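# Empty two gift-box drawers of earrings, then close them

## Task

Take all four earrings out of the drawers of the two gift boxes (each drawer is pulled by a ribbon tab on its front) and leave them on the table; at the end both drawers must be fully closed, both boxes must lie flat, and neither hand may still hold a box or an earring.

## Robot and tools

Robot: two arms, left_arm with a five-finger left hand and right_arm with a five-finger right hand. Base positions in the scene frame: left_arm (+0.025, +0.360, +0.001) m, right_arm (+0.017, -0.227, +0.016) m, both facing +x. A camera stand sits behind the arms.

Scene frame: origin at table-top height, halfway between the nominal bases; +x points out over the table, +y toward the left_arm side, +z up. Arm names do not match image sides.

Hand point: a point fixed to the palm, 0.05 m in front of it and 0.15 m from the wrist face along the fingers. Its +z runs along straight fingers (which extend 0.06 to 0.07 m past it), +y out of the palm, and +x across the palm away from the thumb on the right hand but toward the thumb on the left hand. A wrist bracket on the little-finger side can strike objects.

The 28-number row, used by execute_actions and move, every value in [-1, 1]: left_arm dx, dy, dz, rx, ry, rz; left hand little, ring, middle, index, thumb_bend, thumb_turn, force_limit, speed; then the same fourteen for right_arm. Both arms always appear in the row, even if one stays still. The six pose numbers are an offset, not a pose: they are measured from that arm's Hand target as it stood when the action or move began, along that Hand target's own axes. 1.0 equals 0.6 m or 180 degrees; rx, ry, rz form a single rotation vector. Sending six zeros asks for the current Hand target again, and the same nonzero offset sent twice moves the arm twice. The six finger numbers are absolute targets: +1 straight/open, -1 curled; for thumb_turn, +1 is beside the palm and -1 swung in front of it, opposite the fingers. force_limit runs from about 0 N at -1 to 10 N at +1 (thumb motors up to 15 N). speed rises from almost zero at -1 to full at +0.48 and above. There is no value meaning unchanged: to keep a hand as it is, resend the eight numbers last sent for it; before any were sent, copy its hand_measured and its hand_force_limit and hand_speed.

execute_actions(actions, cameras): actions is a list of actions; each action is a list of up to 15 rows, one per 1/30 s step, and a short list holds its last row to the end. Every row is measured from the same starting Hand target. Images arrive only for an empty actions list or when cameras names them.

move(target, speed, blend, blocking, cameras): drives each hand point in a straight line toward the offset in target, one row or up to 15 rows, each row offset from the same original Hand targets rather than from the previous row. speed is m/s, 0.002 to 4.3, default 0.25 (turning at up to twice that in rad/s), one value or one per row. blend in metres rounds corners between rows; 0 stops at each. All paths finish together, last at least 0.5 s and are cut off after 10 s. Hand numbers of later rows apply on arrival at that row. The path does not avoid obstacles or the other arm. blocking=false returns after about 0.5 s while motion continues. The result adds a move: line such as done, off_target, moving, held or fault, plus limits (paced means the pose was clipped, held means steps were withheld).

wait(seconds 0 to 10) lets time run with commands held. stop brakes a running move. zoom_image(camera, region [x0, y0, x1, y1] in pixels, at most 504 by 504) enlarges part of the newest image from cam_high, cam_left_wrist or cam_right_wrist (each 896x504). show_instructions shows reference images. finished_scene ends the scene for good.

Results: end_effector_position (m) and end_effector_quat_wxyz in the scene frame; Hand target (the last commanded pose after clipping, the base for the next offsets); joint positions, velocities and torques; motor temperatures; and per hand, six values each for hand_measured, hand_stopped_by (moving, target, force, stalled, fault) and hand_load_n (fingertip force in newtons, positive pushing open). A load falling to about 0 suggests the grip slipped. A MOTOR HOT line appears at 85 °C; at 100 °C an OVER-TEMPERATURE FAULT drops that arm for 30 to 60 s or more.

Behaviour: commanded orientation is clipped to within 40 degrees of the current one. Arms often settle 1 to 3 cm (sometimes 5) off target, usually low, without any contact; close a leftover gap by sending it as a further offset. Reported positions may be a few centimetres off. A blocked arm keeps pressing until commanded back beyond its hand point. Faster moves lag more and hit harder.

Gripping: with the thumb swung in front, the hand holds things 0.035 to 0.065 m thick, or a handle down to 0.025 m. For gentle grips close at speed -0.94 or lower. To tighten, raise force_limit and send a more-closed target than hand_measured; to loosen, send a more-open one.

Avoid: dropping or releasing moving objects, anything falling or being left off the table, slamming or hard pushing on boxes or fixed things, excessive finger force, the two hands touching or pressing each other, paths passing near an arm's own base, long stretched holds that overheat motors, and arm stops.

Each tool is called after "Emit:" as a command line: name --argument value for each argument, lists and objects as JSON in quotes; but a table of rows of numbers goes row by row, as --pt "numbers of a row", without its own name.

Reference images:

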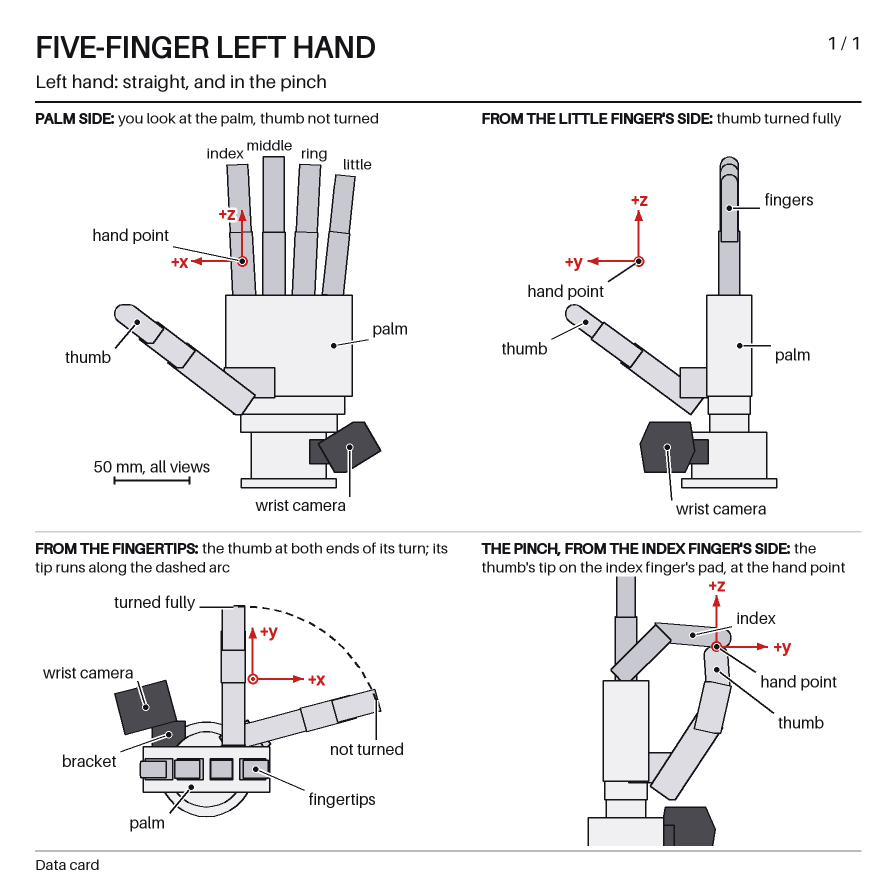

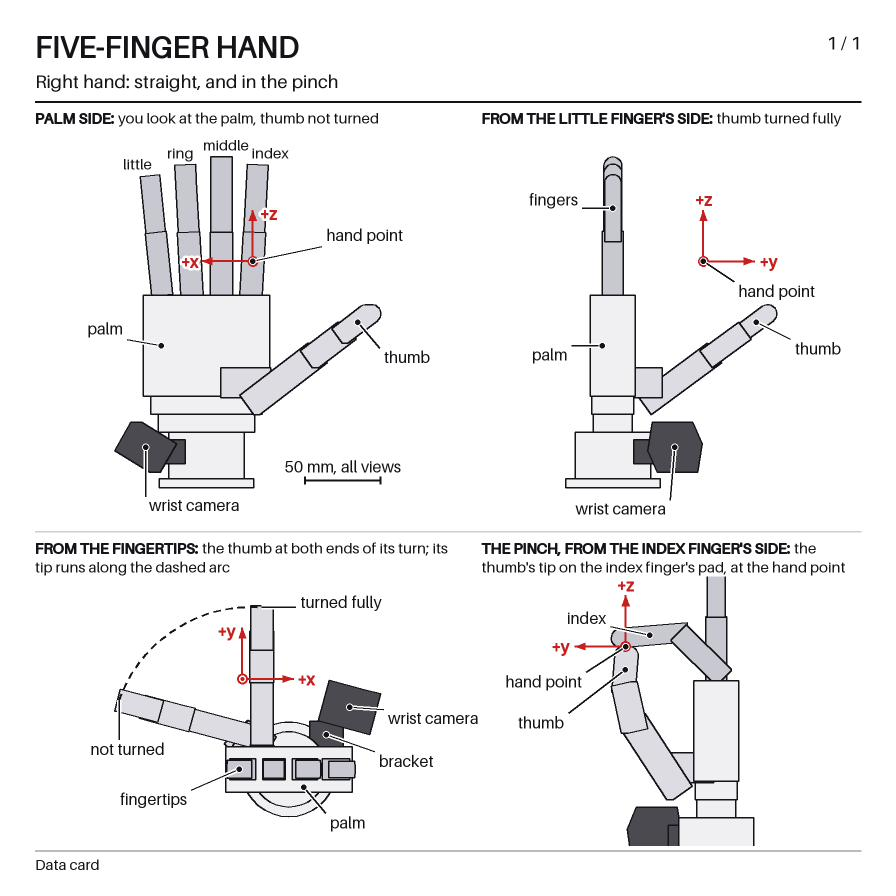

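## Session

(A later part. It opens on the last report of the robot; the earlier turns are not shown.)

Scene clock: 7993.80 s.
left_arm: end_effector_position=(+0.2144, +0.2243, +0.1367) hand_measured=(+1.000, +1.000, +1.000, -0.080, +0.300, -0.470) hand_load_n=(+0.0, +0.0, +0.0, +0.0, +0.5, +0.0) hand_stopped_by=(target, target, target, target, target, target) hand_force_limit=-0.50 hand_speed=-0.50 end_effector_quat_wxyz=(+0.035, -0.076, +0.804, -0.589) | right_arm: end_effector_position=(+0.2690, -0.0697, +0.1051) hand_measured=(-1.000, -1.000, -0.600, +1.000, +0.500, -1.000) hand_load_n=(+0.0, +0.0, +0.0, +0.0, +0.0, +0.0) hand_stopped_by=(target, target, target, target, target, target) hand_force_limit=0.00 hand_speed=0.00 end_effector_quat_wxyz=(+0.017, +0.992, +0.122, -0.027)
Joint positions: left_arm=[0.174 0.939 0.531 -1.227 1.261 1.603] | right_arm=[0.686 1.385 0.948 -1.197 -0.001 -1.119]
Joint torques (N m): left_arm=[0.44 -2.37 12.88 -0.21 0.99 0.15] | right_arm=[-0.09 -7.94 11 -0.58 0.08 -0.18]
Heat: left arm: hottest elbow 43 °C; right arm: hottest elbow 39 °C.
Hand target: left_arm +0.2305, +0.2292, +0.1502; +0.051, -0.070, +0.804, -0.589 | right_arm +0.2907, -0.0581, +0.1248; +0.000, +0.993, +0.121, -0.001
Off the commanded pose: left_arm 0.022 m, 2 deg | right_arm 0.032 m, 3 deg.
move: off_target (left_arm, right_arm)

Emit:
move --target '[0,0,0,0,0,0,1,1,1,-0.08,0.3,-0.47,-0.5,-0.5,0.000,0.00,-0.04,0,0,0,-1,-1,-0.6,1,0.5,-1,0,0]' --speed 0.1 --cameras '["cam_high","cam_left_wrist"]'

Emit:
zoom_image --camera "cam_high" --region '[500, 205, 550, 245]'

Emit:
zoom_image --camera "cam_left_wrist" --region '[340, 50, 480, 180]'

Scene clock: 8001.83 s.
left_arm: end_effector_position=(+0.2144, +0.2243, +0.1367) hand_measured=(+1.000, +1.000, +1.000, -0.080, +0.300, -0.470) hand_load_n=(-0.5, +0.0, +0.0, +0.0, +0.5, +0.0) hand_stopped_by=(target, target, target, target, target, target) hand_force_limit=-0.50 hand_speed=-0.50 end_effector_quat_wxyz=(+0.035, -0.076, +0.804, -0.589) | right_arm: end_effector_position=(+0.2697, -0.0693, +0.1250) hand_measured=(-1.000, -1.000, -0.600, +1.000, +0.500, -1.000) hand_load_n=(+0.0, +0.0, +0.0, +0.0, +0.0, +0.0) hand_stopped_by=(target, target, target, target, target, target) hand_force_limit=0.00 hand_speed=0.00 end_effector_quat_wxyz=(+0.020, +0.992, +0.122, -0.032)
Joint positions: left_arm=[0.174 0.939 0.531 -1.227 1.261 1.603] | right_arm=[0.686 1.374 0.992 -1.264 -0.001 -1.119]
Joint torques (N m): left_arm=[-0.21 -2.49 12.83 -0.23 1 0.16] | right_arm=[-0.09 -9 11.19 -0.65 0.07 -0.18]
Heat: left arm: hottest elbow 43 °C; right arm: hottest elbow 40 °C.
Hand target: left_arm +0.2305, +0.2292, +0.1502; +0.051, -0.070, +0.804, -0.589 | right_arm +0.2908, -0.0581, +0.1490; +0.000, +0.993, +0.121, -0.001
Off the commanded pose: left_arm 0.022 m, 2 deg | right_arm 0.034 m, 4 deg.
move: off_target (left_arm, right_arm)
camera_calibration:
cam_left_wrist: T_world_to_cam=[[-0.166584, -0.324146, 0.931224, -0.0201508], [-0.944475, 0.32373, -0.0562686, 0.152106], [-0.283226, -0.888892, -0.360076, 0.421669], [0, 0, 0, 1]] pos_world=[0.259731, 0.319045, 0.179157]
Images, in order (width x height): cam_high 896x504, cam_left_wrist 896x504.

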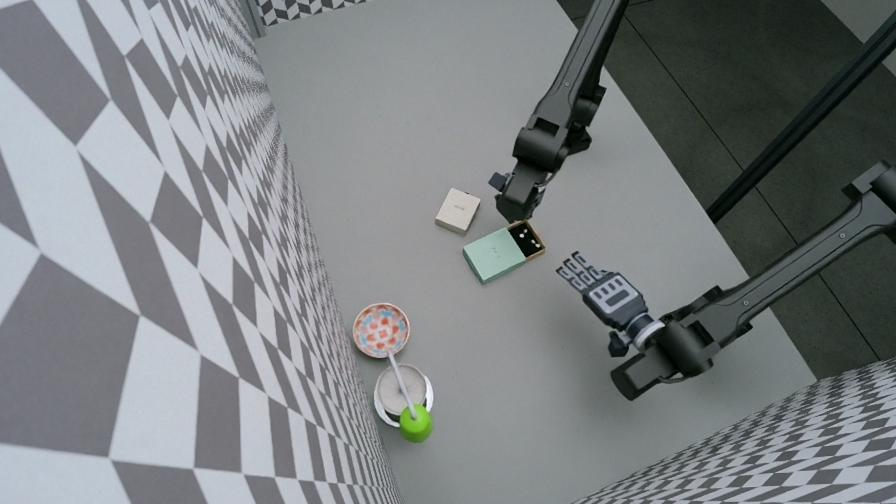

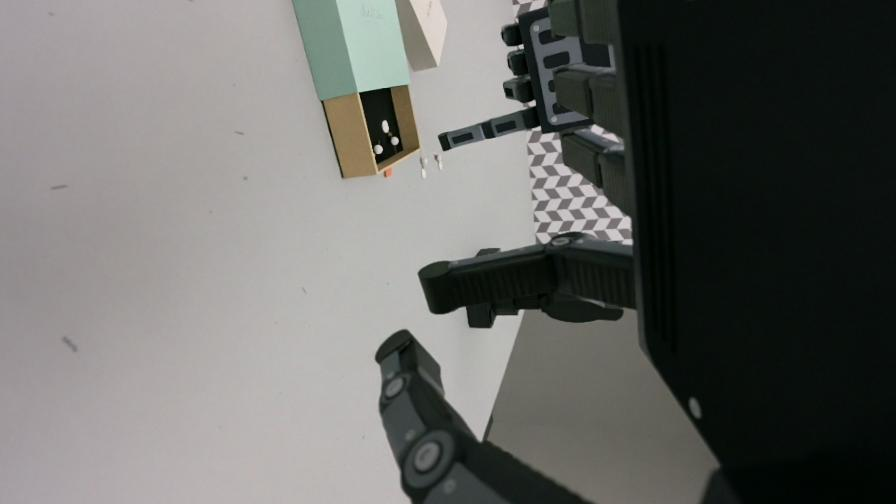

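Scaled by 10.080 from the camera's 896x504 image, which has a finer 1280x720 frame.

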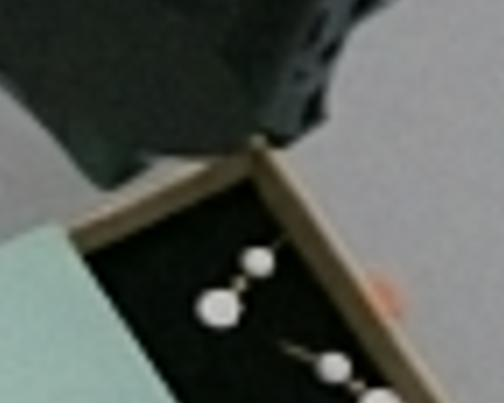

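Scaled by 3.600 from the camera's 896x504 image, which has a finer 1280x720 frame.

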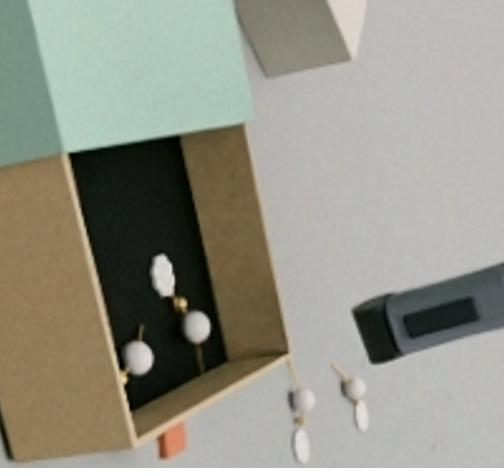

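Emit:
move --pt "0 0 0 0 0 0 1 1 1 -0.08 0.3 -0.47 -0.5 -0.5 0.000 0.00 -0.05 0 0 0 -1 -1 -0.6 1 0.5 -1 0 0" --pt "0 0 0 0 0 0 1 1 1 -0.08 0.3 -0.47 -0.5 -0.5 0.000 0.33 -0.05 0 0 0 -1 -1 -0.6 1 0.5 -1 0 0" --speed 0.2 --cameras '["cam_high","cam_left_wrist"]'

Emit:
zoom_image --camera "cam_high" --region '[450, 200, 550, 290]'

Emit:
zoom_image --camera "cam_left_wrist" --region '[340, 50, 480, 200]'

Scene clock: 8016.50 s.
left_arm: end_effector_position=(+0.2144, +0.2243, +0.1367) hand_measured=(+1.000, +1.000, +1.000, -0.080, +0.300, -0.470) hand_load_n=(+0.0, +0.0, -0.5, +0.0, +0.0, -0.5) hand_stopped_by=(target, target, target, target, target, target) hand_force_limit=-0.50 hand_speed=-0.50 end_effector_quat_wxyz=(+0.035, -0.076, +0.804, -0.589) | right_arm: end_effector_position=(+0.3379, -0.2465, +0.1734) hand_measured=(-1.000, -1.000, -0.600, +1.000, +0.500, -1.000) hand_load_n=(+0.0, +0.0, +0.0, +0.0, +0.0, +0.0) hand_stopped_by=(target, target, target, target, target, target) hand_force_limit=0.00 hand_speed=0.00 end_effector_quat_wxyz=(+0.002, +0.993, +0.121, -0.007)
Joint positions: left_arm=[0.174 0.939 0.531 -1.227 1.261 1.603] | right_arm=[0.13 1.261 1.032 -1.356 0.003 -1.674]
Joint torques (N m): left_arm=[0.15 -2.55 12.74 -0.21 0.97 0.16] | right_arm=[0.03 -7.24 7.66 -0.49 -0.06 -0.19]
Heat: left arm: hottest elbow 43 °C; right arm: hottest elbow 42 °C.
Hand target: left_arm +0.2305, +0.2292, +0.1502; +0.051, -0.070, +0.804, -0.589 | right_arm +0.3384, -0.2502, +0.1790; +0.000, +0.993, +0.121, -0.001
Off the commanded pose: left_arm 0.022 m, 2 deg | right_arm 0.007 m, 1 deg.
move: off_target (left_arm)
camera_calibration:
cam_left_wrist: T_world_to_cam=[[-0.166584, -0.324146, 0.931224, -0.0201508], [-0.944475, 0.32373, -0.0562686, 0.152106], [-0.283226, -0.888892, -0.360076, 0.421669], [0, 0, 0, 1]] pos_world=[0.259731, 0.319045, 0.179157]
Images, in order (width x height): cam_high 896x504, cam_left_wrist 896x504.

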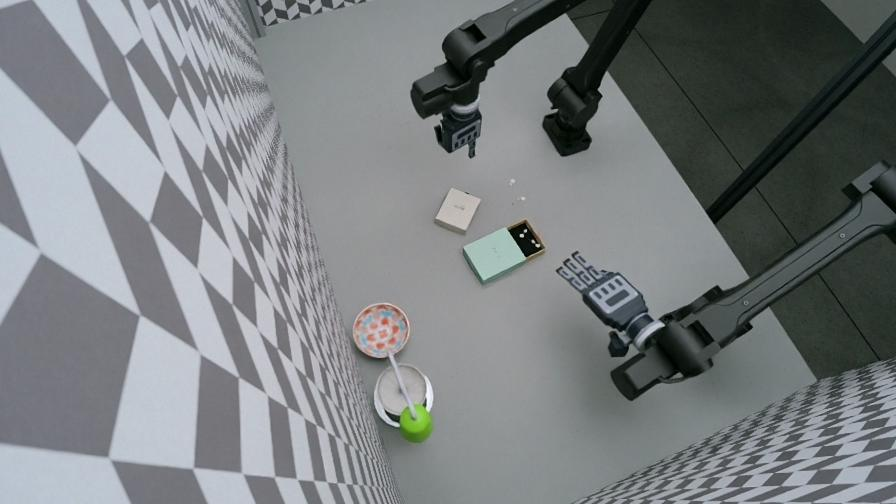

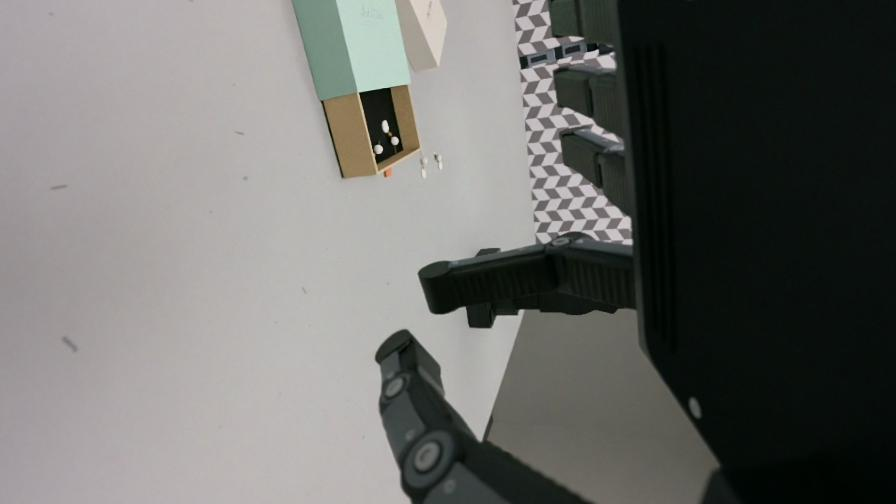

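Scaled by 5.040 from the camera's 896x504 image, which has a finer 1280x720 frame.

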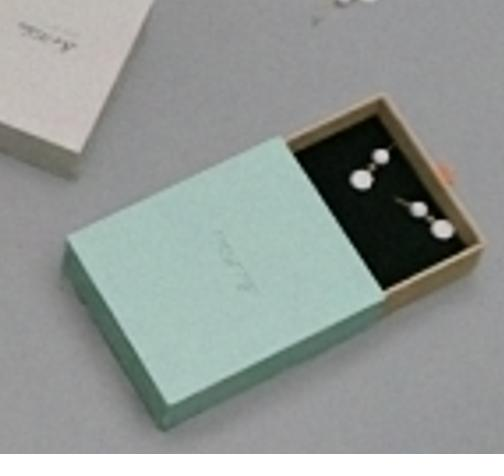

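Scaled by 3.360 from the camera's 896x504 image, which has a finer 1280x720 frame.

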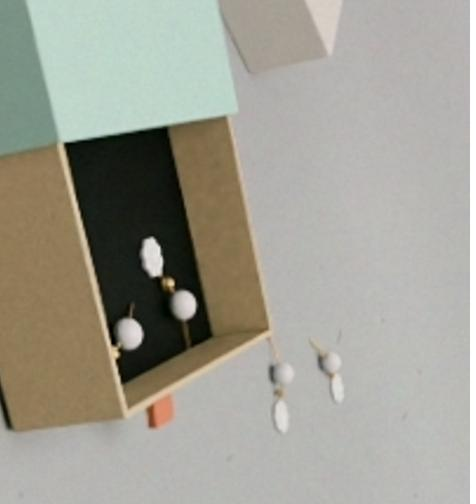

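Emit:
move --target '[0.0047,-0.0222,0.4038,0,0,0,1,1,1,-0.12,0.3,-0.47,-0.5,-0.5,0,0,0,0,0,0,-1,-1,-0.6,1,0.5,-1,0,0]' --speed 0.15 --cameras '["cam_high","cam_left_wrist"]'

Emit:
zoom_image --camera "cam_high" --region '[500, 205, 560, 265]'

Emit:
zoom_image --camera "cam_left_wrist" --region '[150, 150, 450, 400]'

Scene clock: 8127.73 s.
left_arm: end_effector_position=(+0.2679, +0.0030, +0.0892) hand_measured=(+1.000, +1.000, +1.000, -0.120, +0.300, -0.470) hand_load_n=(+0.0, -0.5, +0.0, +0.0, +0.0, +0.0) hand_stopped_by=(target, target, target, target, target, target) hand_force_limit=-0.50 hand_speed=-0.50 end_effector_quat_wxyz=(+0.053, -0.072, +0.805, -0.586) | right_arm: end_effector_position=(+0.3380, -0.2465, +0.1734) hand_measured=(-1.000, -1.000, -0.600, +1.000, +0.500, -1.000) hand_load_n=(+0.0, +0.5, +0.0, +0.0, +0.0, +0.0) hand_stopped_by=(target, target, target, target, target, target) hand_force_limit=0.00 hand_speed=0.00 end_effector_quat_wxyz=(+0.002, +0.993, +0.122, -0.007)
Joint positions: left_arm=[-0.658 1.278 0.463 0.405 0.692 0.272] | right_arm=[0.13 1.261 1.032 -1.356 0.003 -1.675]
Joint torques (N m): left_arm=[-1.55 -6.07 8.79 1.94 0.11 -0.07] | right_arm=[-0.03 -7.24 7.65 -0.49 -0.07 -0.18]
Heat: left arm: hottest elbow 43 °C; right arm: hottest elbow 41 °C.
Hand target: left_arm +0.2683, -0.0027, +0.0898; +0.051, -0.070, +0.804, -0.589 | right_arm +0.3384, -0.2502, +0.1790; +0.000, +0.993, +0.121, -0.001
Off the commanded pose: left_arm 0.006 m, 0 deg | right_arm 0.007 m, 1 deg.
move: done
camera_calibration:
cam_left_wrist: T_world_to_cam=[[-0.193843, -0.33491, 0.922096, -0.03065], [-0.946362, 0.311507, -0.0858034, 0.274791], [-0.258503, -0.889269, -0.377329, 0.21805], [0, 0, 0, 1]] pos_world=[0.310477, 0.0980411, 0.134117]
Images, in order (width x height): cam_high 896x504, cam_left_wrist 896x504.

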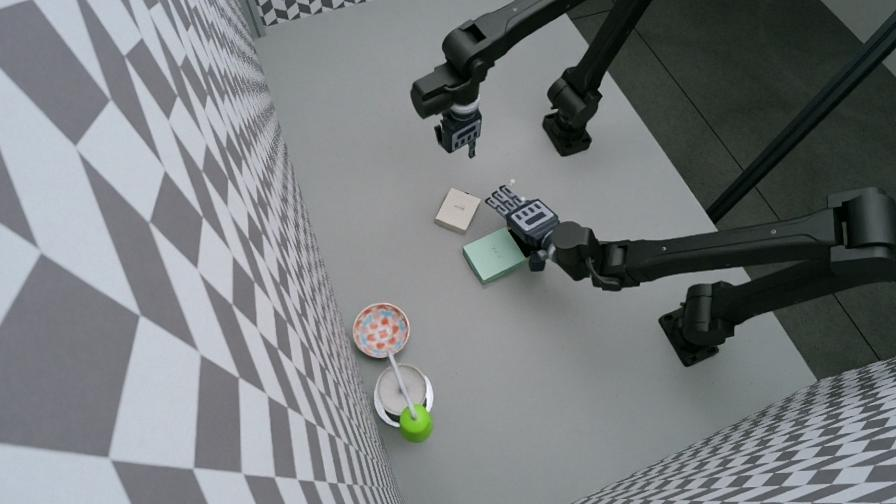

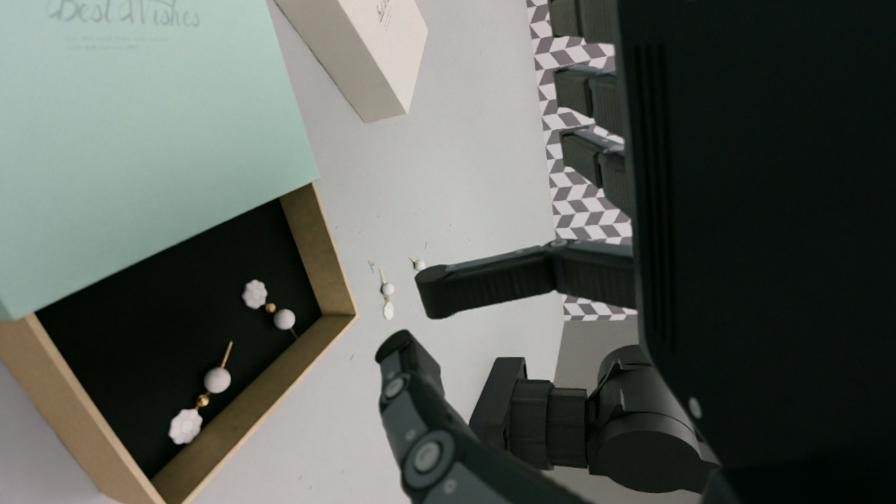

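Scaled by 8.400 from the camera's 896x504 image, which has a finer 1280x720 frame.

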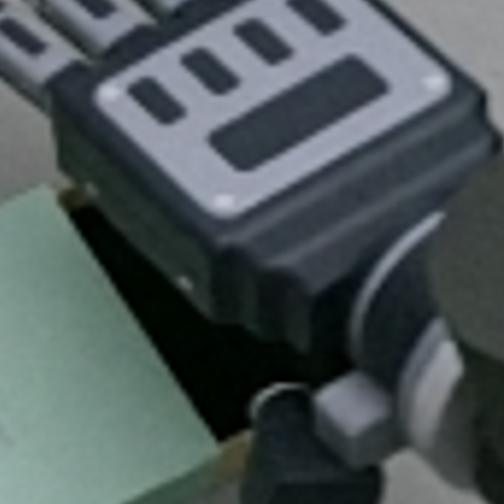

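Scaled by 1.680 from the camera's 896x504 image, which has a finer 1280x720 frame.

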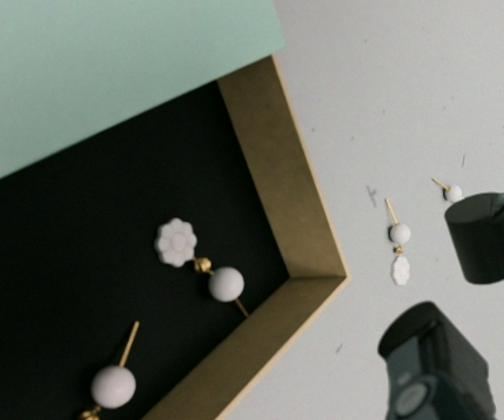

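Emit:
move --target '[-0.0027,0.0545,0.0212,0,0,0,1,1,1,-0.12,0.3,-0.47,-0.5,-0.5,0,0,0,0,0,0,-1,-1,-0.6,1,0.5,-1,0,0]' --speed 0.1 --cameras '["cam_left_wrist"]'

Emit:
zoom_image --camera "cam_left_wrist" --region '[200, 200, 500, 450]'

Scene clock: 8158.03 s.
left_arm: end_effector_position=(+0.2755, -0.0032, +0.0606) hand_measured=(+1.000, +1.000, +1.000, -0.120, +0.300, -0.470) hand_load_n=(+0.0, +0.0, +0.0, +0.0, +0.0, +0.0) hand_stopped_by=(target, target, target, target, target, target) hand_force_limit=-0.50 hand_speed=-0.50 end_effector_quat_wxyz=(+0.057, -0.068, +0.802, -0.590) | right_arm: end_effector_position=(+0.3380, -0.2465, +0.1734) hand_measured=(-1.000, -1.000, -0.600, +1.000, +0.500, -1.000) hand_load_n=(+0.0, +0.0, +0.0, +0.0, +0.0, +0.0) hand_stopped_by=(target, target, target, target, target, target) hand_force_limit=0.00 hand_speed=0.00 end_effector_quat_wxyz=(+0.002, +0.993, +0.122, -0.007)
Joint positions: left_arm=[-0.659 1.405 0.451 0.559 0.691 0.271] | right_arm=[0.13 1.261 1.032 -1.356 0.003 -1.675]
Joint torques (N m): left_arm=[-1.79 -6.95 6.34 1.88 0.11 -0.05] | right_arm=[0.03 -7.36 7.66 -0.49 -0.06 -0.18]
Heat: left arm: hottest elbow 42 °C; right arm: hottest elbow 41 °C.
Hand target: left_arm +0.2703, -0.0047, +0.0549; +0.051, -0.070, +0.804, -0.589 | right_arm +0.3384, -0.2502, +0.1790; +0.000, +0.993, +0.121, -0.001
Off the commanded pose: left_arm 0.008 m, 1 deg | right_arm 0.007 m, 1 deg.
move: done
camera_calibration:
cam_left_wrist: T_world_to_cam=[[-0.204422, -0.326421, 0.922855, -0.00189681], [-0.945364, 0.310427, -0.0996073, 0.282062], [-0.253965, -0.892796, -0.372045, 0.202078], [0, 0, 0, 1]] pos_world=[0.317584, 0.0922356, 0.105028]
Images, in order (width x height): cam_left_wrist 896x504.

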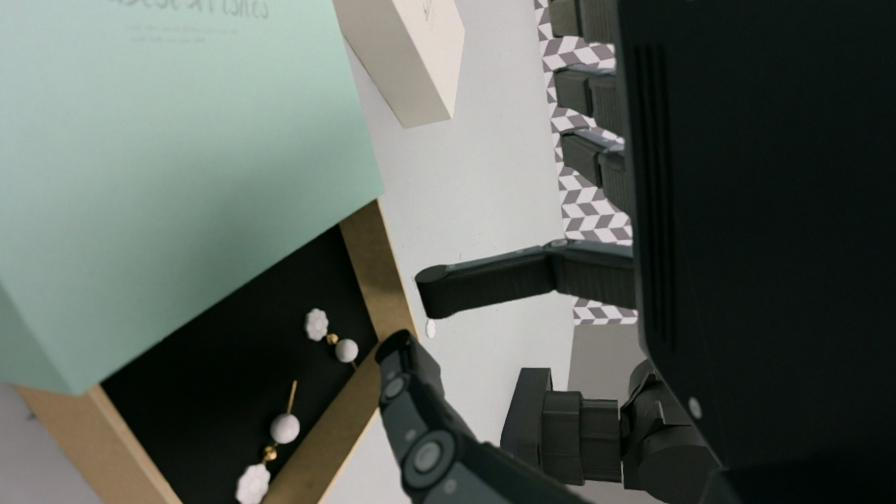

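Scaled by 1.680 from the camera's 896x504 image, which has a finer 1280x720 frame.

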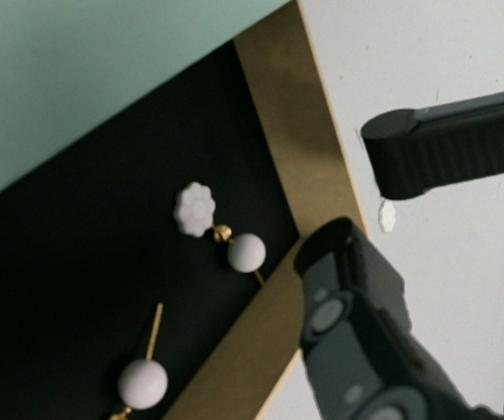

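Emit:
move --target '[0.0113,0.0195,-0.0065,0,0,0,1,1,1,-0.12,0.3,-0.47,-0.5,-0.5,0,0,0,0,0,0,-1,-1,-0.6,1,0.5,-1,0,0]' --speed 0.1 --cameras '["cam_left_wrist"]'

Emit:
zoom_image --camera "cam_left_wrist" --region '[250, 250, 500, 450]'

Scene clock: 8172.00 s.
left_arm: end_effector_position=(+0.2682, +0.0021, +0.0513) hand_measured=(+1.000, +1.000, +1.000, -0.120, +0.300, -0.470) hand_load_n=(+0.0, +0.0, +0.0, +0.0, +0.0, -0.5) hand_stopped_by=(target, target, target, target, target, target) hand_force_limit=-0.50 hand_speed=-0.50 end_effector_quat_wxyz=(+0.058, -0.068, +0.802, -0.591) | right_arm: end_effector_position=(+0.3380, -0.2465, +0.1734) hand_measured=(-1.000, -1.000, -0.600, +1.000, +0.500, -1.000) hand_load_n=(+0.0, +0.0, +0.0, +0.0, +0.0, +0.0) hand_stopped_by=(target, target, target, target, target, target) hand_force_limit=0.00 hand_speed=0.00 end_effector_quat_wxyz=(+0.002, +0.993, +0.122, -0.007)
Joint positions: left_arm=[-0.659 1.418 0.419 0.607 0.691 0.271] | right_arm=[0.13 1.261 1.032 -1.356 0.003 -1.675]
Joint torques (N m): left_arm=[-1.73 -6.18 5.94 1.96 0.12 -0.04] | right_arm=[-0.03 -7.36 7.65 -0.46 -0.06 -0.18]
Heat: left arm: hottest elbow 40 °C; right arm: hottest elbow 41 °C.
Hand target: left_arm +0.2623, +0.0012, +0.0449; +0.051, -0.070, +0.804, -0.589 | right_arm +0.3384, -0.2502, +0.1790; +0.000, +0.993, +0.121, -0.001
Off the commanded pose: left_arm 0.009 m, 1 deg | right_arm 0.007 m, 1 deg.
move: done
camera_calibration:
cam_left_wrist: T_world_to_cam=[[-0.205643, -0.325146, 0.923034, 0.00725122], [-0.945153, 0.310563, -0.101173, 0.272651], [-0.253764, -0.893214, -0.371177, 0.201354], [0, 0, 0, 1]] pos_world=[0.310284, 0.097535, 0.0956298]
Images, in order (width x height): cam_left_wrist 896x504.

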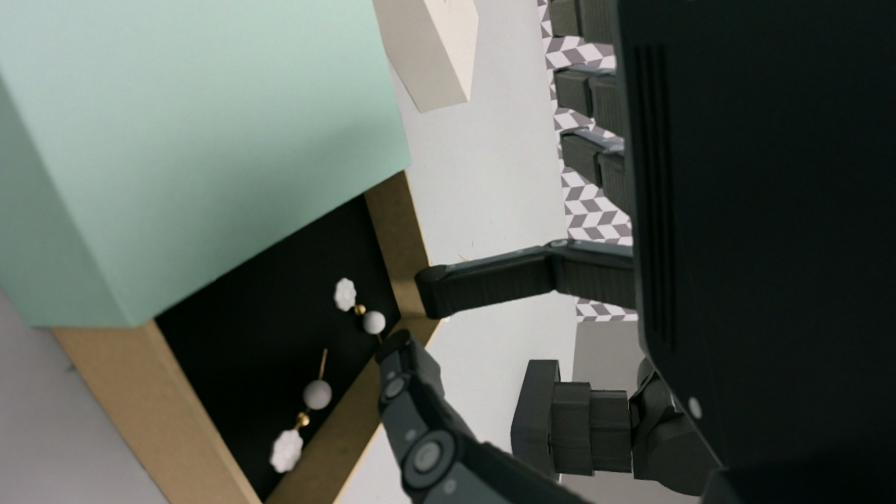

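Scaled by 2.016 from the camera's 896x504 image, which has a finer 1280x720 frame.

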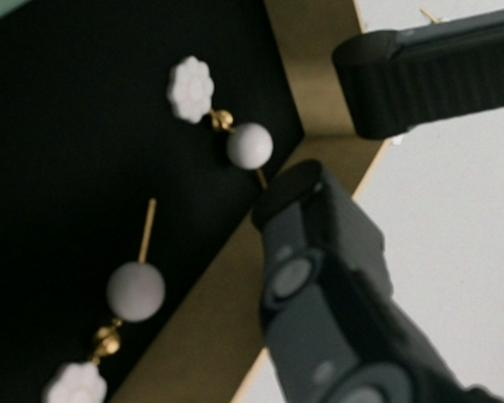

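Emit:
move --target '[0.0016,0.016,0.0047,0,0,0,1,1,1,-0.12,0.3,-0.47,-0.5,-0.5,0,0,0,0,0,0,-1,-1,-0.6,1,0.5,-1,0,0]' --speed 0.08 --cameras '["cam_left_wrist"]'

Emit:
zoom_image --camera "cam_left_wrist" --region '[300, 230, 500, 400]'

Scene clock: 8191.17 s.
left_arm: end_effector_position=(+0.2682, +0.0024, +0.0411) hand_measured=(+1.000, +1.000, +1.000, -0.120, +0.300, -0.470) hand_load_n=(+0.0, +0.0, +0.0, +0.0, +0.0, +0.0) hand_stopped_by=(target, target, target, target, target, target) hand_force_limit=-0.50 hand_speed=-0.50 end_effector_quat_wxyz=(+0.059, -0.069, +0.802, -0.591) | right_arm: end_effector_position=(+0.3380, -0.2465, +0.1734) hand_measured=(-1.000, -1.000, -0.600, +1.000, +0.500, -1.000) hand_load_n=(+0.0, +0.0, +0.0, +0.0, +0.0, +0.0) hand_stopped_by=(target, target, target, target, target, target) hand_force_limit=0.00 hand_speed=0.00 end_effector_quat_wxyz=(+0.002, +0.993, +0.122, -0.007)
Joint positions: left_arm=[-0.66 1.457 0.41 0.655 0.688 0.27] | right_arm=[0.13 1.261 1.032 -1.356 0.003 -1.675]
Joint torques (N m): left_arm=[-1.73 -6.71 5.46 2.04 0.14 -0.04] | right_arm=[-0.03 -7.36 7.65 -0.49 -0.06 -0.18]
Heat: left arm: hottest elbow 39 °C; right arm: hottest elbow 41 °C.
Hand target: left_arm +0.2614, +0.0013, +0.0349; +0.051, -0.070, +0.804, -0.589 | right_arm +0.3384, -0.2502, +0.1790; +0.000, +0.993, +0.121, -0.001
Off the commanded pose: left_arm 0.009 m, 1 deg | right_arm 0.007 m, 1 deg.
move: done
camera_calibration:
cam_left_wrist: T_world_to_cam=[[-0.205672, -0.325797, 0.922798, 0.0167366], [-0.945762, 0.308469, -0.101884, 0.27168], [-0.251461, -0.893702, -0.37157, 0.197254], [0, 0, 0, 1]] pos_world=[0.309989, 0.0979338, 0.0855289]
Images, in order (width x height): cam_left_wrist 896x504.

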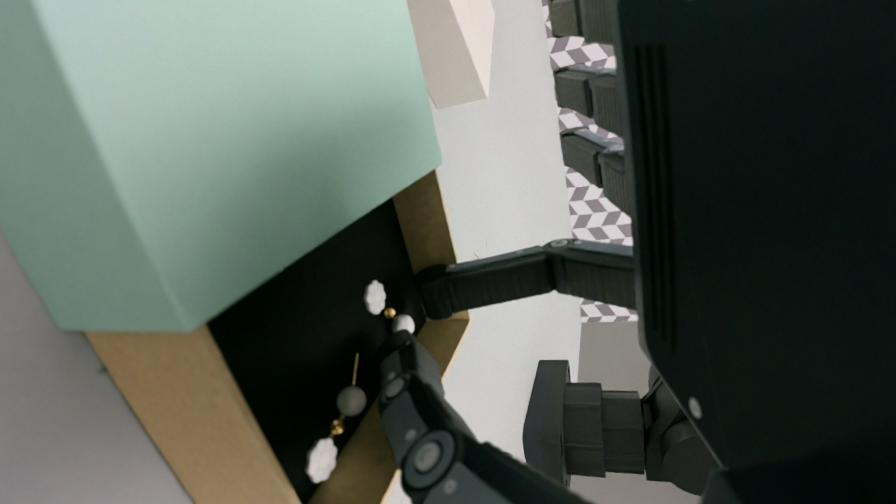

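Scaled by 2.520 from the camera's 896x504 image, which has a finer 1280x720 frame.

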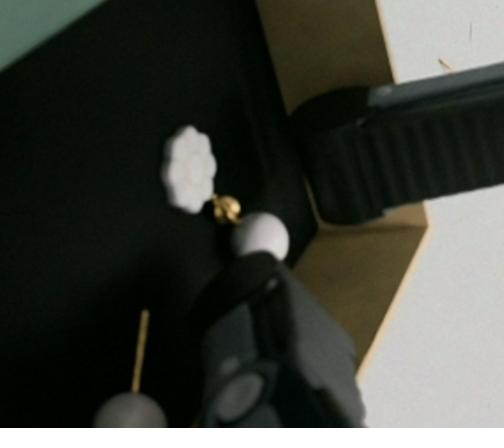

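Emit:
move --target '[0.0014,0.0085,0.006,0,0,0,1,1,1,-0.12,0.3,-0.47,-0.5,-0.5,0,0,0,0,0,0,-1,-1,-0.6,1,0.5,-1,0,0]' --speed 0.08 --cameras '["cam_left_wrist","cam_high"]'

Emit:
zoom_image --camera "cam_left_wrist" --region '[300, 230, 500, 400]'

Scene clock: 8204.93 s.
left_arm: end_effector_position=(+0.2685, -0.0001, +0.0364) hand_measured=(+1.000, +1.000, +1.000, -0.120, +0.300, -0.470) hand_load_n=(+0.0, +0.0, +0.0, +0.0, +0.0, -0.5) hand_stopped_by=(target, target, target, target, target, target) hand_force_limit=-0.50 hand_speed=-0.50 end_effector_quat_wxyz=(+0.059, -0.068, +0.801, -0.592) | right_arm: end_effector_position=(+0.3380, -0.2465, +0.1734) hand_measured=(-1.000, -1.000, -0.600, +1.000, +0.500, -1.000) hand_load_n=(+0.0, +0.0, +0.0, +0.0, +0.0, +0.0) hand_stopped_by=(target, target, target, target, target, target) hand_force_limit=0.00 hand_speed=0.00 end_effector_quat_wxyz=(+0.002, +0.993, +0.122, -0.007)
Joint positions: left_arm=[-0.665 1.483 0.41 0.686 0.684 0.267] | right_arm=[0.13 1.261 1.032 -1.356 0.003 -1.675]
Joint torques (N m): left_arm=[-1.49 -6.77 5.19 1.92 0.11 -0.02] | right_arm=[-0.15 -7.36 7.65 -0.46 -0.06 -0.18]
Heat: left arm: hottest elbow 38 °C; right arm: hottest elbow 41 °C.
Hand target: left_arm +0.2609, -0.0007, +0.0290; +0.051, -0.070, +0.804, -0.589 | right_arm +0.3384, -0.2502, +0.1790; +0.000, +0.993, +0.121, -0.001
Off the commanded pose: left_arm 0.011 m, 1 deg | right_arm 0.007 m, 1 deg.
move: off_target (left_arm)
camera_calibration:
cam_left_wrist: T_world_to_cam=[[-0.207588, -0.323445, 0.923196, 0.0207591], [-0.94553, 0.308269, -0.104607, 0.27229], [-0.250758, -0.894625, -0.36982, 0.193105], [0, 0, 0, 1]] pos_world=[0.31019, 0.0955324, 0.0807327]
Images, in order (width x height): cam_high 896x504, cam_left_wrist 896x504.

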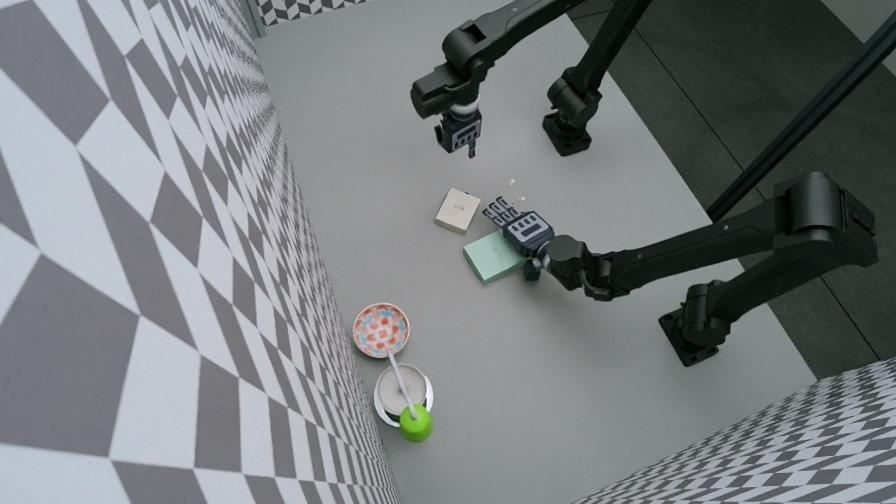

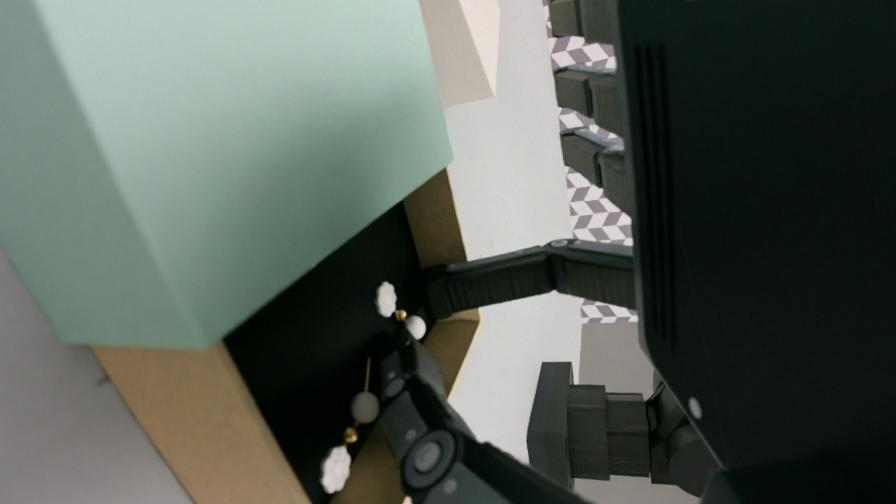

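Scaled by 2.520 from the camera's 896x504 image, which has a finer 1280x720 frame.

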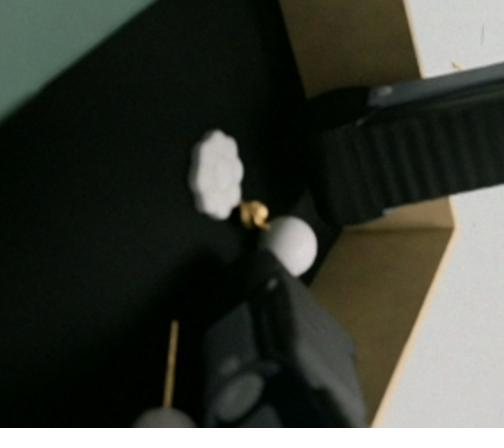

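Emit:
execute_actions --actions '[[[0,0,0,0,0,0,1,1,1,-0.38,0.3,-0.47,-0.5,-0.94,0,0,0,0,0,0,-1,-1,-0.6,1,0.5,-1,0,0]],[[0,0,0,0,0,0,1,1,1,-0.38,0.3,-0.47,-0.5,-0.94,0,0,0,0,0,0,-1,-1,-0.6,1,0.5,-1,0,0]],[[0,0,0,0,0,0,1,1,1,-0.38,0.3,-0.47,-0.5,-0.94,0,0,0,0,0,0,-1,-1,-0.6,1,0.5,-1,0,0]]]' --cameras '["cam_left_wrist"]'

Emit:
zoom_image --camera "cam_left_wrist" --region '[300, 230, 500, 400]'

Scene clock: 8216.23 s.
left_arm: end_effector_position=(+0.2685, -0.0001, +0.0363) hand_measured=(+1.000, +1.000, +1.000, -0.254, +0.300, -0.470) hand_load_n=(+0.0, +0.0, +0.0, +2.5, +2.5, -0.5) hand_stopped_by=(target, target, target, force, target, target) hand_force_limit=-0.50 hand_speed=-0.94 end_effector_quat_wxyz=(+0.059, -0.068, +0.801, -0.592) | right_arm: end_effector_position=(+0.3380, -0.2465, +0.1734) hand_measured=(-1.000, -1.000, -0.600, +1.000, +0.500, -1.000) hand_load_n=(+0.0, +0.0, +0.0, +0.0, +0.0, +0.0) hand_stopped_by=(target, target, target, target, target, target) hand_force_limit=0.00 hand_speed=0.00 end_effector_quat_wxyz=(+0.002, +0.993, +0.122, -0.007)
Joint positions: left_arm=[-0.665 1.483 0.41 0.686 0.684 0.267] | right_arm=[0.13 1.261 1.032 -1.356 0.003 -1.675]
Joint torques (N m): left_arm=[-1.38 -7 5.3 1.91 0.13 -0.03] | right_arm=[-0.09 -7.3 7.65 -0.46 -0.06 -0.18]
Heat: left arm: hottest elbow 38 °C; right arm: hottest elbow 41 °C.
Hand target: left_arm +0.2608, -0.0007, +0.0289; +0.051, -0.070, +0.804, -0.589 | right_arm +0.3384, -0.2502, +0.1790; +0.000, +0.993, +0.121, -0.001
Off the commanded pose: left_arm 0.011 m, 1 deg | right_arm 0.007 m, 1 deg.
camera_calibration:
cam_left_wrist: T_world_to_cam=[[-0.207273, -0.323453, 0.923264, 0.0207488], [-0.945597, 0.30816, -0.104327, 0.272288], [-0.250769, -0.894659, -0.369729, 0.193067], [0, 0, 0, 1]] pos_world=[0.31019, 0.0955323, 0.0806329]
Images, in order (width x height): cam_left_wrist 896x504.

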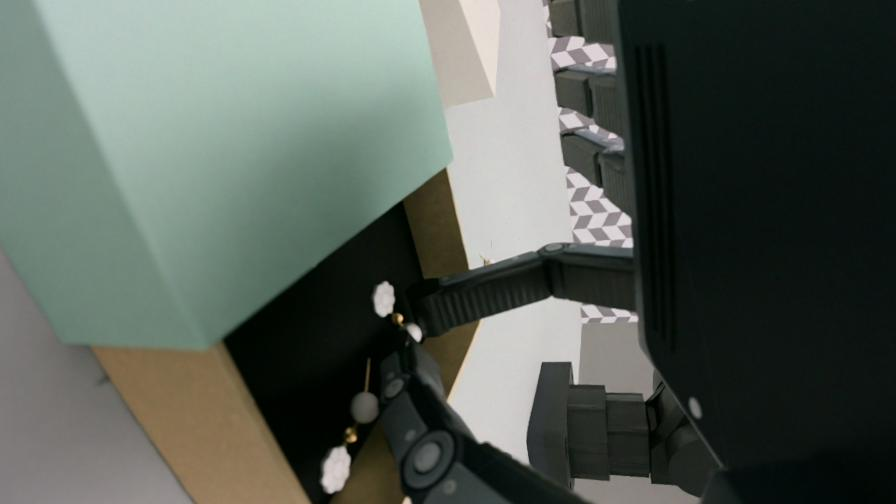

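Scaled by 2.520 from the camera's 896x504 image, which has a finer 1280x720 frame.

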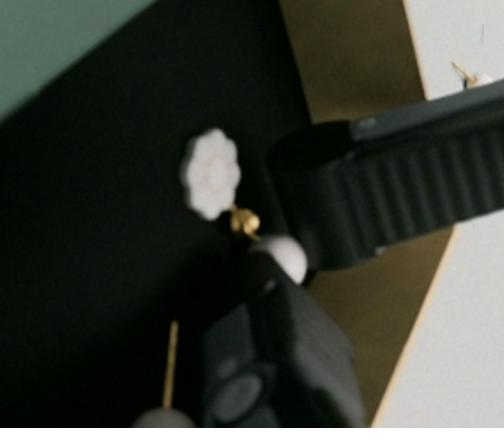

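Emit:
move --pt "0 -0.0636 -0.02 0 0 0 1 1 1 -0.38 0.3 -0.47 -0.5 -0.94 0 0 0 0 0 0 -1 -1 -0.6 1 0.5 -1 0 0" --pt "0 -0.127 -0.04 0 0 0 1 1 1 -0.38 0.3 -0.47 -0.5 -0.94 0 0 0 0 0 0 -1 -1 -0.6 1 0.5 -1 0 0" --speed 0.05 --blend 0.01 --cameras '["cam_left_wrist"]'

Emit:
zoom_image --camera "cam_left_wrist" --region '[250, 200, 500, 400]'

Scene clock: 8227.50 s.
left_arm: end_effector_position=(+0.2516, +0.0128, +0.0889) hand_measured=(+1.000, +1.000, +1.000, -0.254, +0.300, -0.470) hand_load_n=(+0.0, +0.0, -0.5, +2.5, +2.5, +0.0) hand_stopped_by=(target, target, target, force, target, target) hand_force_limit=-0.50 hand_speed=-0.94 end_effector_quat_wxyz=(+0.043, -0.080, +0.811, -0.577) | right_arm: end_effector_position=(+0.3380, -0.2465, +0.1734) hand_measured=(-1.000, -1.000, -0.600, +1.000, +0.500, -1.000) hand_load_n=(+0.0, +0.0, +0.0, +0.0, +0.0, +0.0) hand_stopped_by=(target, target, target, target, target, target) hand_force_limit=0.00 hand_speed=0.00 end_effector_quat_wxyz=(+0.002, +0.993, +0.122, -0.007)
Joint positions: left_arm=[-0.666 1.218 0.434 0.346 0.683 0.264] | right_arm=[0.13 1.261 1.032 -1.356 0.003 -1.675]
Joint torques (N m): left_arm=[-1.73 -6.83 12.11 1.18 0.15 -0.02] | right_arm=[0.03 -7.3 7.66 -0.49 -0.05 -0.18]
Motor temperatures (°C): left_arm=[26 27 37 26 28 25] | right_arm=[26 28 41 25 27 26]
Heat: left arm: hottest elbow 37 °C; right arm: hottest elbow 41 °C.
Hand target: left_arm +0.2609, -0.0008, +0.1088; +0.051, -0.070, +0.804, -0.589 | right_arm +0.3384, -0.2502, +0.1790; +0.000, +0.993, +0.121, -0.001
Off the commanded pose: left_arm 0.026 m, 2 deg | right_arm 0.007 m, 1 deg.
move: off_target (left_arm)
camera_calibration:
cam_left_wrist: T_world_to_cam=[[-0.167544, -0.352919, 0.920531, -0.0365184], [-0.949188, 0.310063, -0.053886, 0.254249], [-0.266405, -0.882785, -0.386936, 0.225051], [0, 0, 0, 1]] pos_world=[0.295166, 0.106951, 0.134397]
Images, in order (width x height): cam_left_wrist 896x504.

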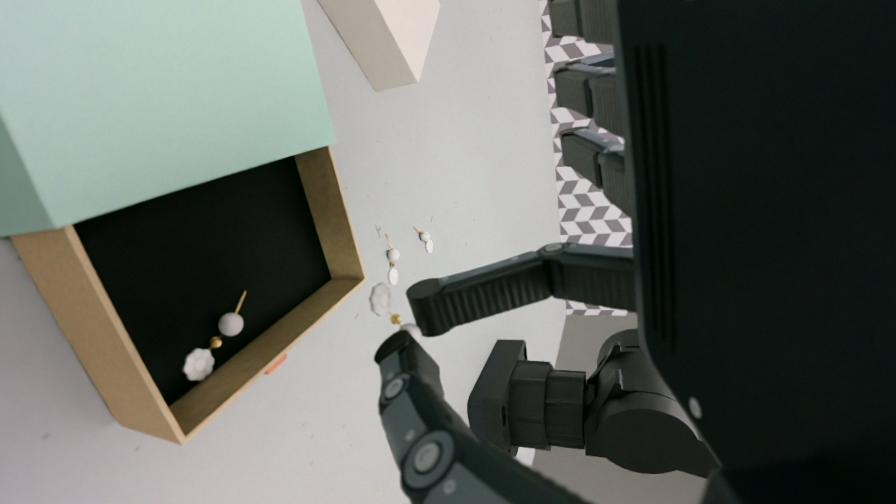

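Scaled by 2.016 from the camera's 896x504 image, which has a finer 1280x720 frame.

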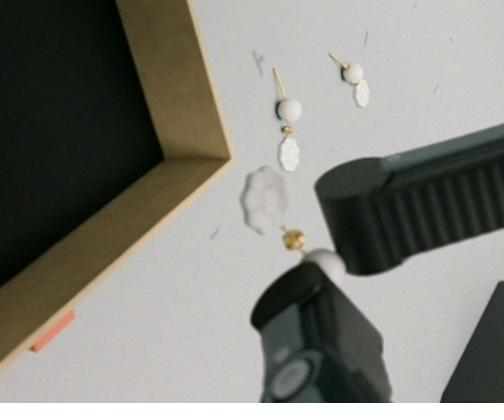

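Emit:
move --target '[0.1185,0.0582,-0.0517,0,0,0,1,1,1,-0.38,0.3,-0.47,-0.5,-0.94,0,0,0,0,0,0,-1,-1,-0.6,1,0.5,-1,0,0]' --speed 0.08 --cameras '["cam_left_wrist","cam_high"]'

Scene clock: 8242.37 s.
left_arm: end_effector_position=(+0.1887, +0.0276, +0.0833) hand_measured=(+1.000, +1.000, +1.000, -0.254, +0.300, -0.470) hand_load_n=(+0.0, +0.0, +0.0, +2.5, +2.5, -0.5) hand_stopped_by=(target, target, target, force, target, target) hand_force_limit=-0.50 hand_speed=-0.94 end_effector_quat_wxyz=(+0.052, -0.073, +0.807, -0.584) | right_arm: end_effector_position=(+0.3380, -0.2465, +0.1734) hand_measured=(-1.000, -1.000, -0.600, +1.000, +0.500, -1.000) hand_load_n=(+0.0, +0.0, +0.0, +0.0, +0.0, +0.0) hand_stopped_by=(target, target, target, target, target, target) hand_force_limit=0.00 hand_speed=0.00 end_effector_quat_wxyz=(+0.002, +0.993, +0.122, -0.007)
Joint positions: left_arm=[-0.784 1.034 0.274 0.38 0.574 0.213] | right_arm=[0.13 1.261 1.032 -1.356 0.003 -1.675]
Joint torques (N m): left_arm=[-1.85 -4.78 7.6 2.03 0.07 -0.03] | right_arm=[-0.09 -7.41 7.66 -0.47 -0.07 -0.18]
Heat: left arm: hottest elbow 38 °C; right arm: hottest elbow 41 °C.
Hand target: left_arm +0.1839, +0.0264, +0.0849; +0.051, -0.070, +0.804, -0.589 | right_arm +0.3384, -0.2502, +0.1790; +0.000, +0.993, +0.121, -0.001
Off the commanded pose: left_arm 0.005 m, 1 deg | right_arm 0.007 m, 1 deg.
move: done
camera_calibration:
cam_left_wrist: T_world_to_cam=[[-0.190585, -0.339141, 0.921228, -0.032784], [-0.947045, 0.310561, -0.0815963, 0.191491], [-0.258425, -0.887995, -0.38037, 0.217378], [0, 0, 0, 1]] pos_world=[0.231278, 0.122443, 0.12851]
Images, in order (width x height): cam_high 896x504, cam_left_wrist 896x504.

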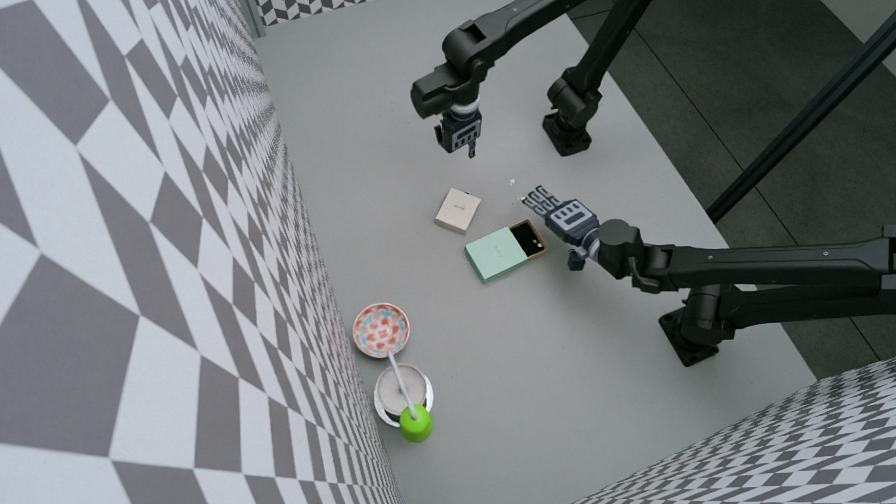

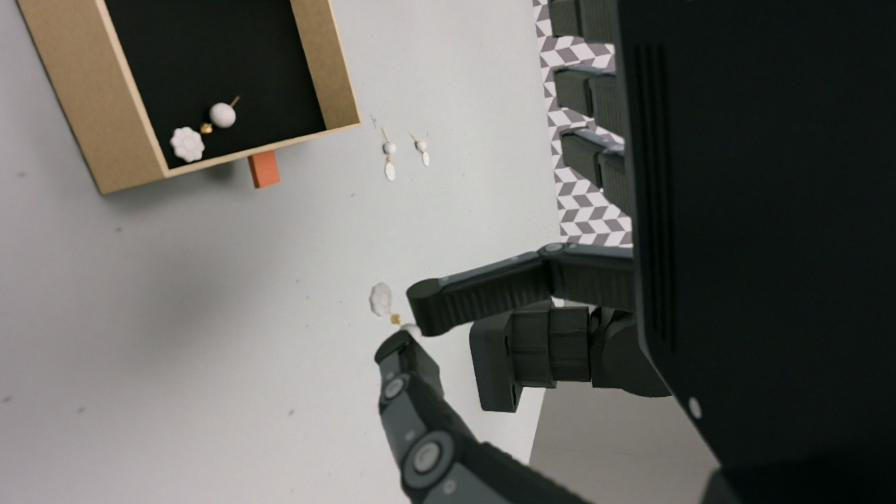

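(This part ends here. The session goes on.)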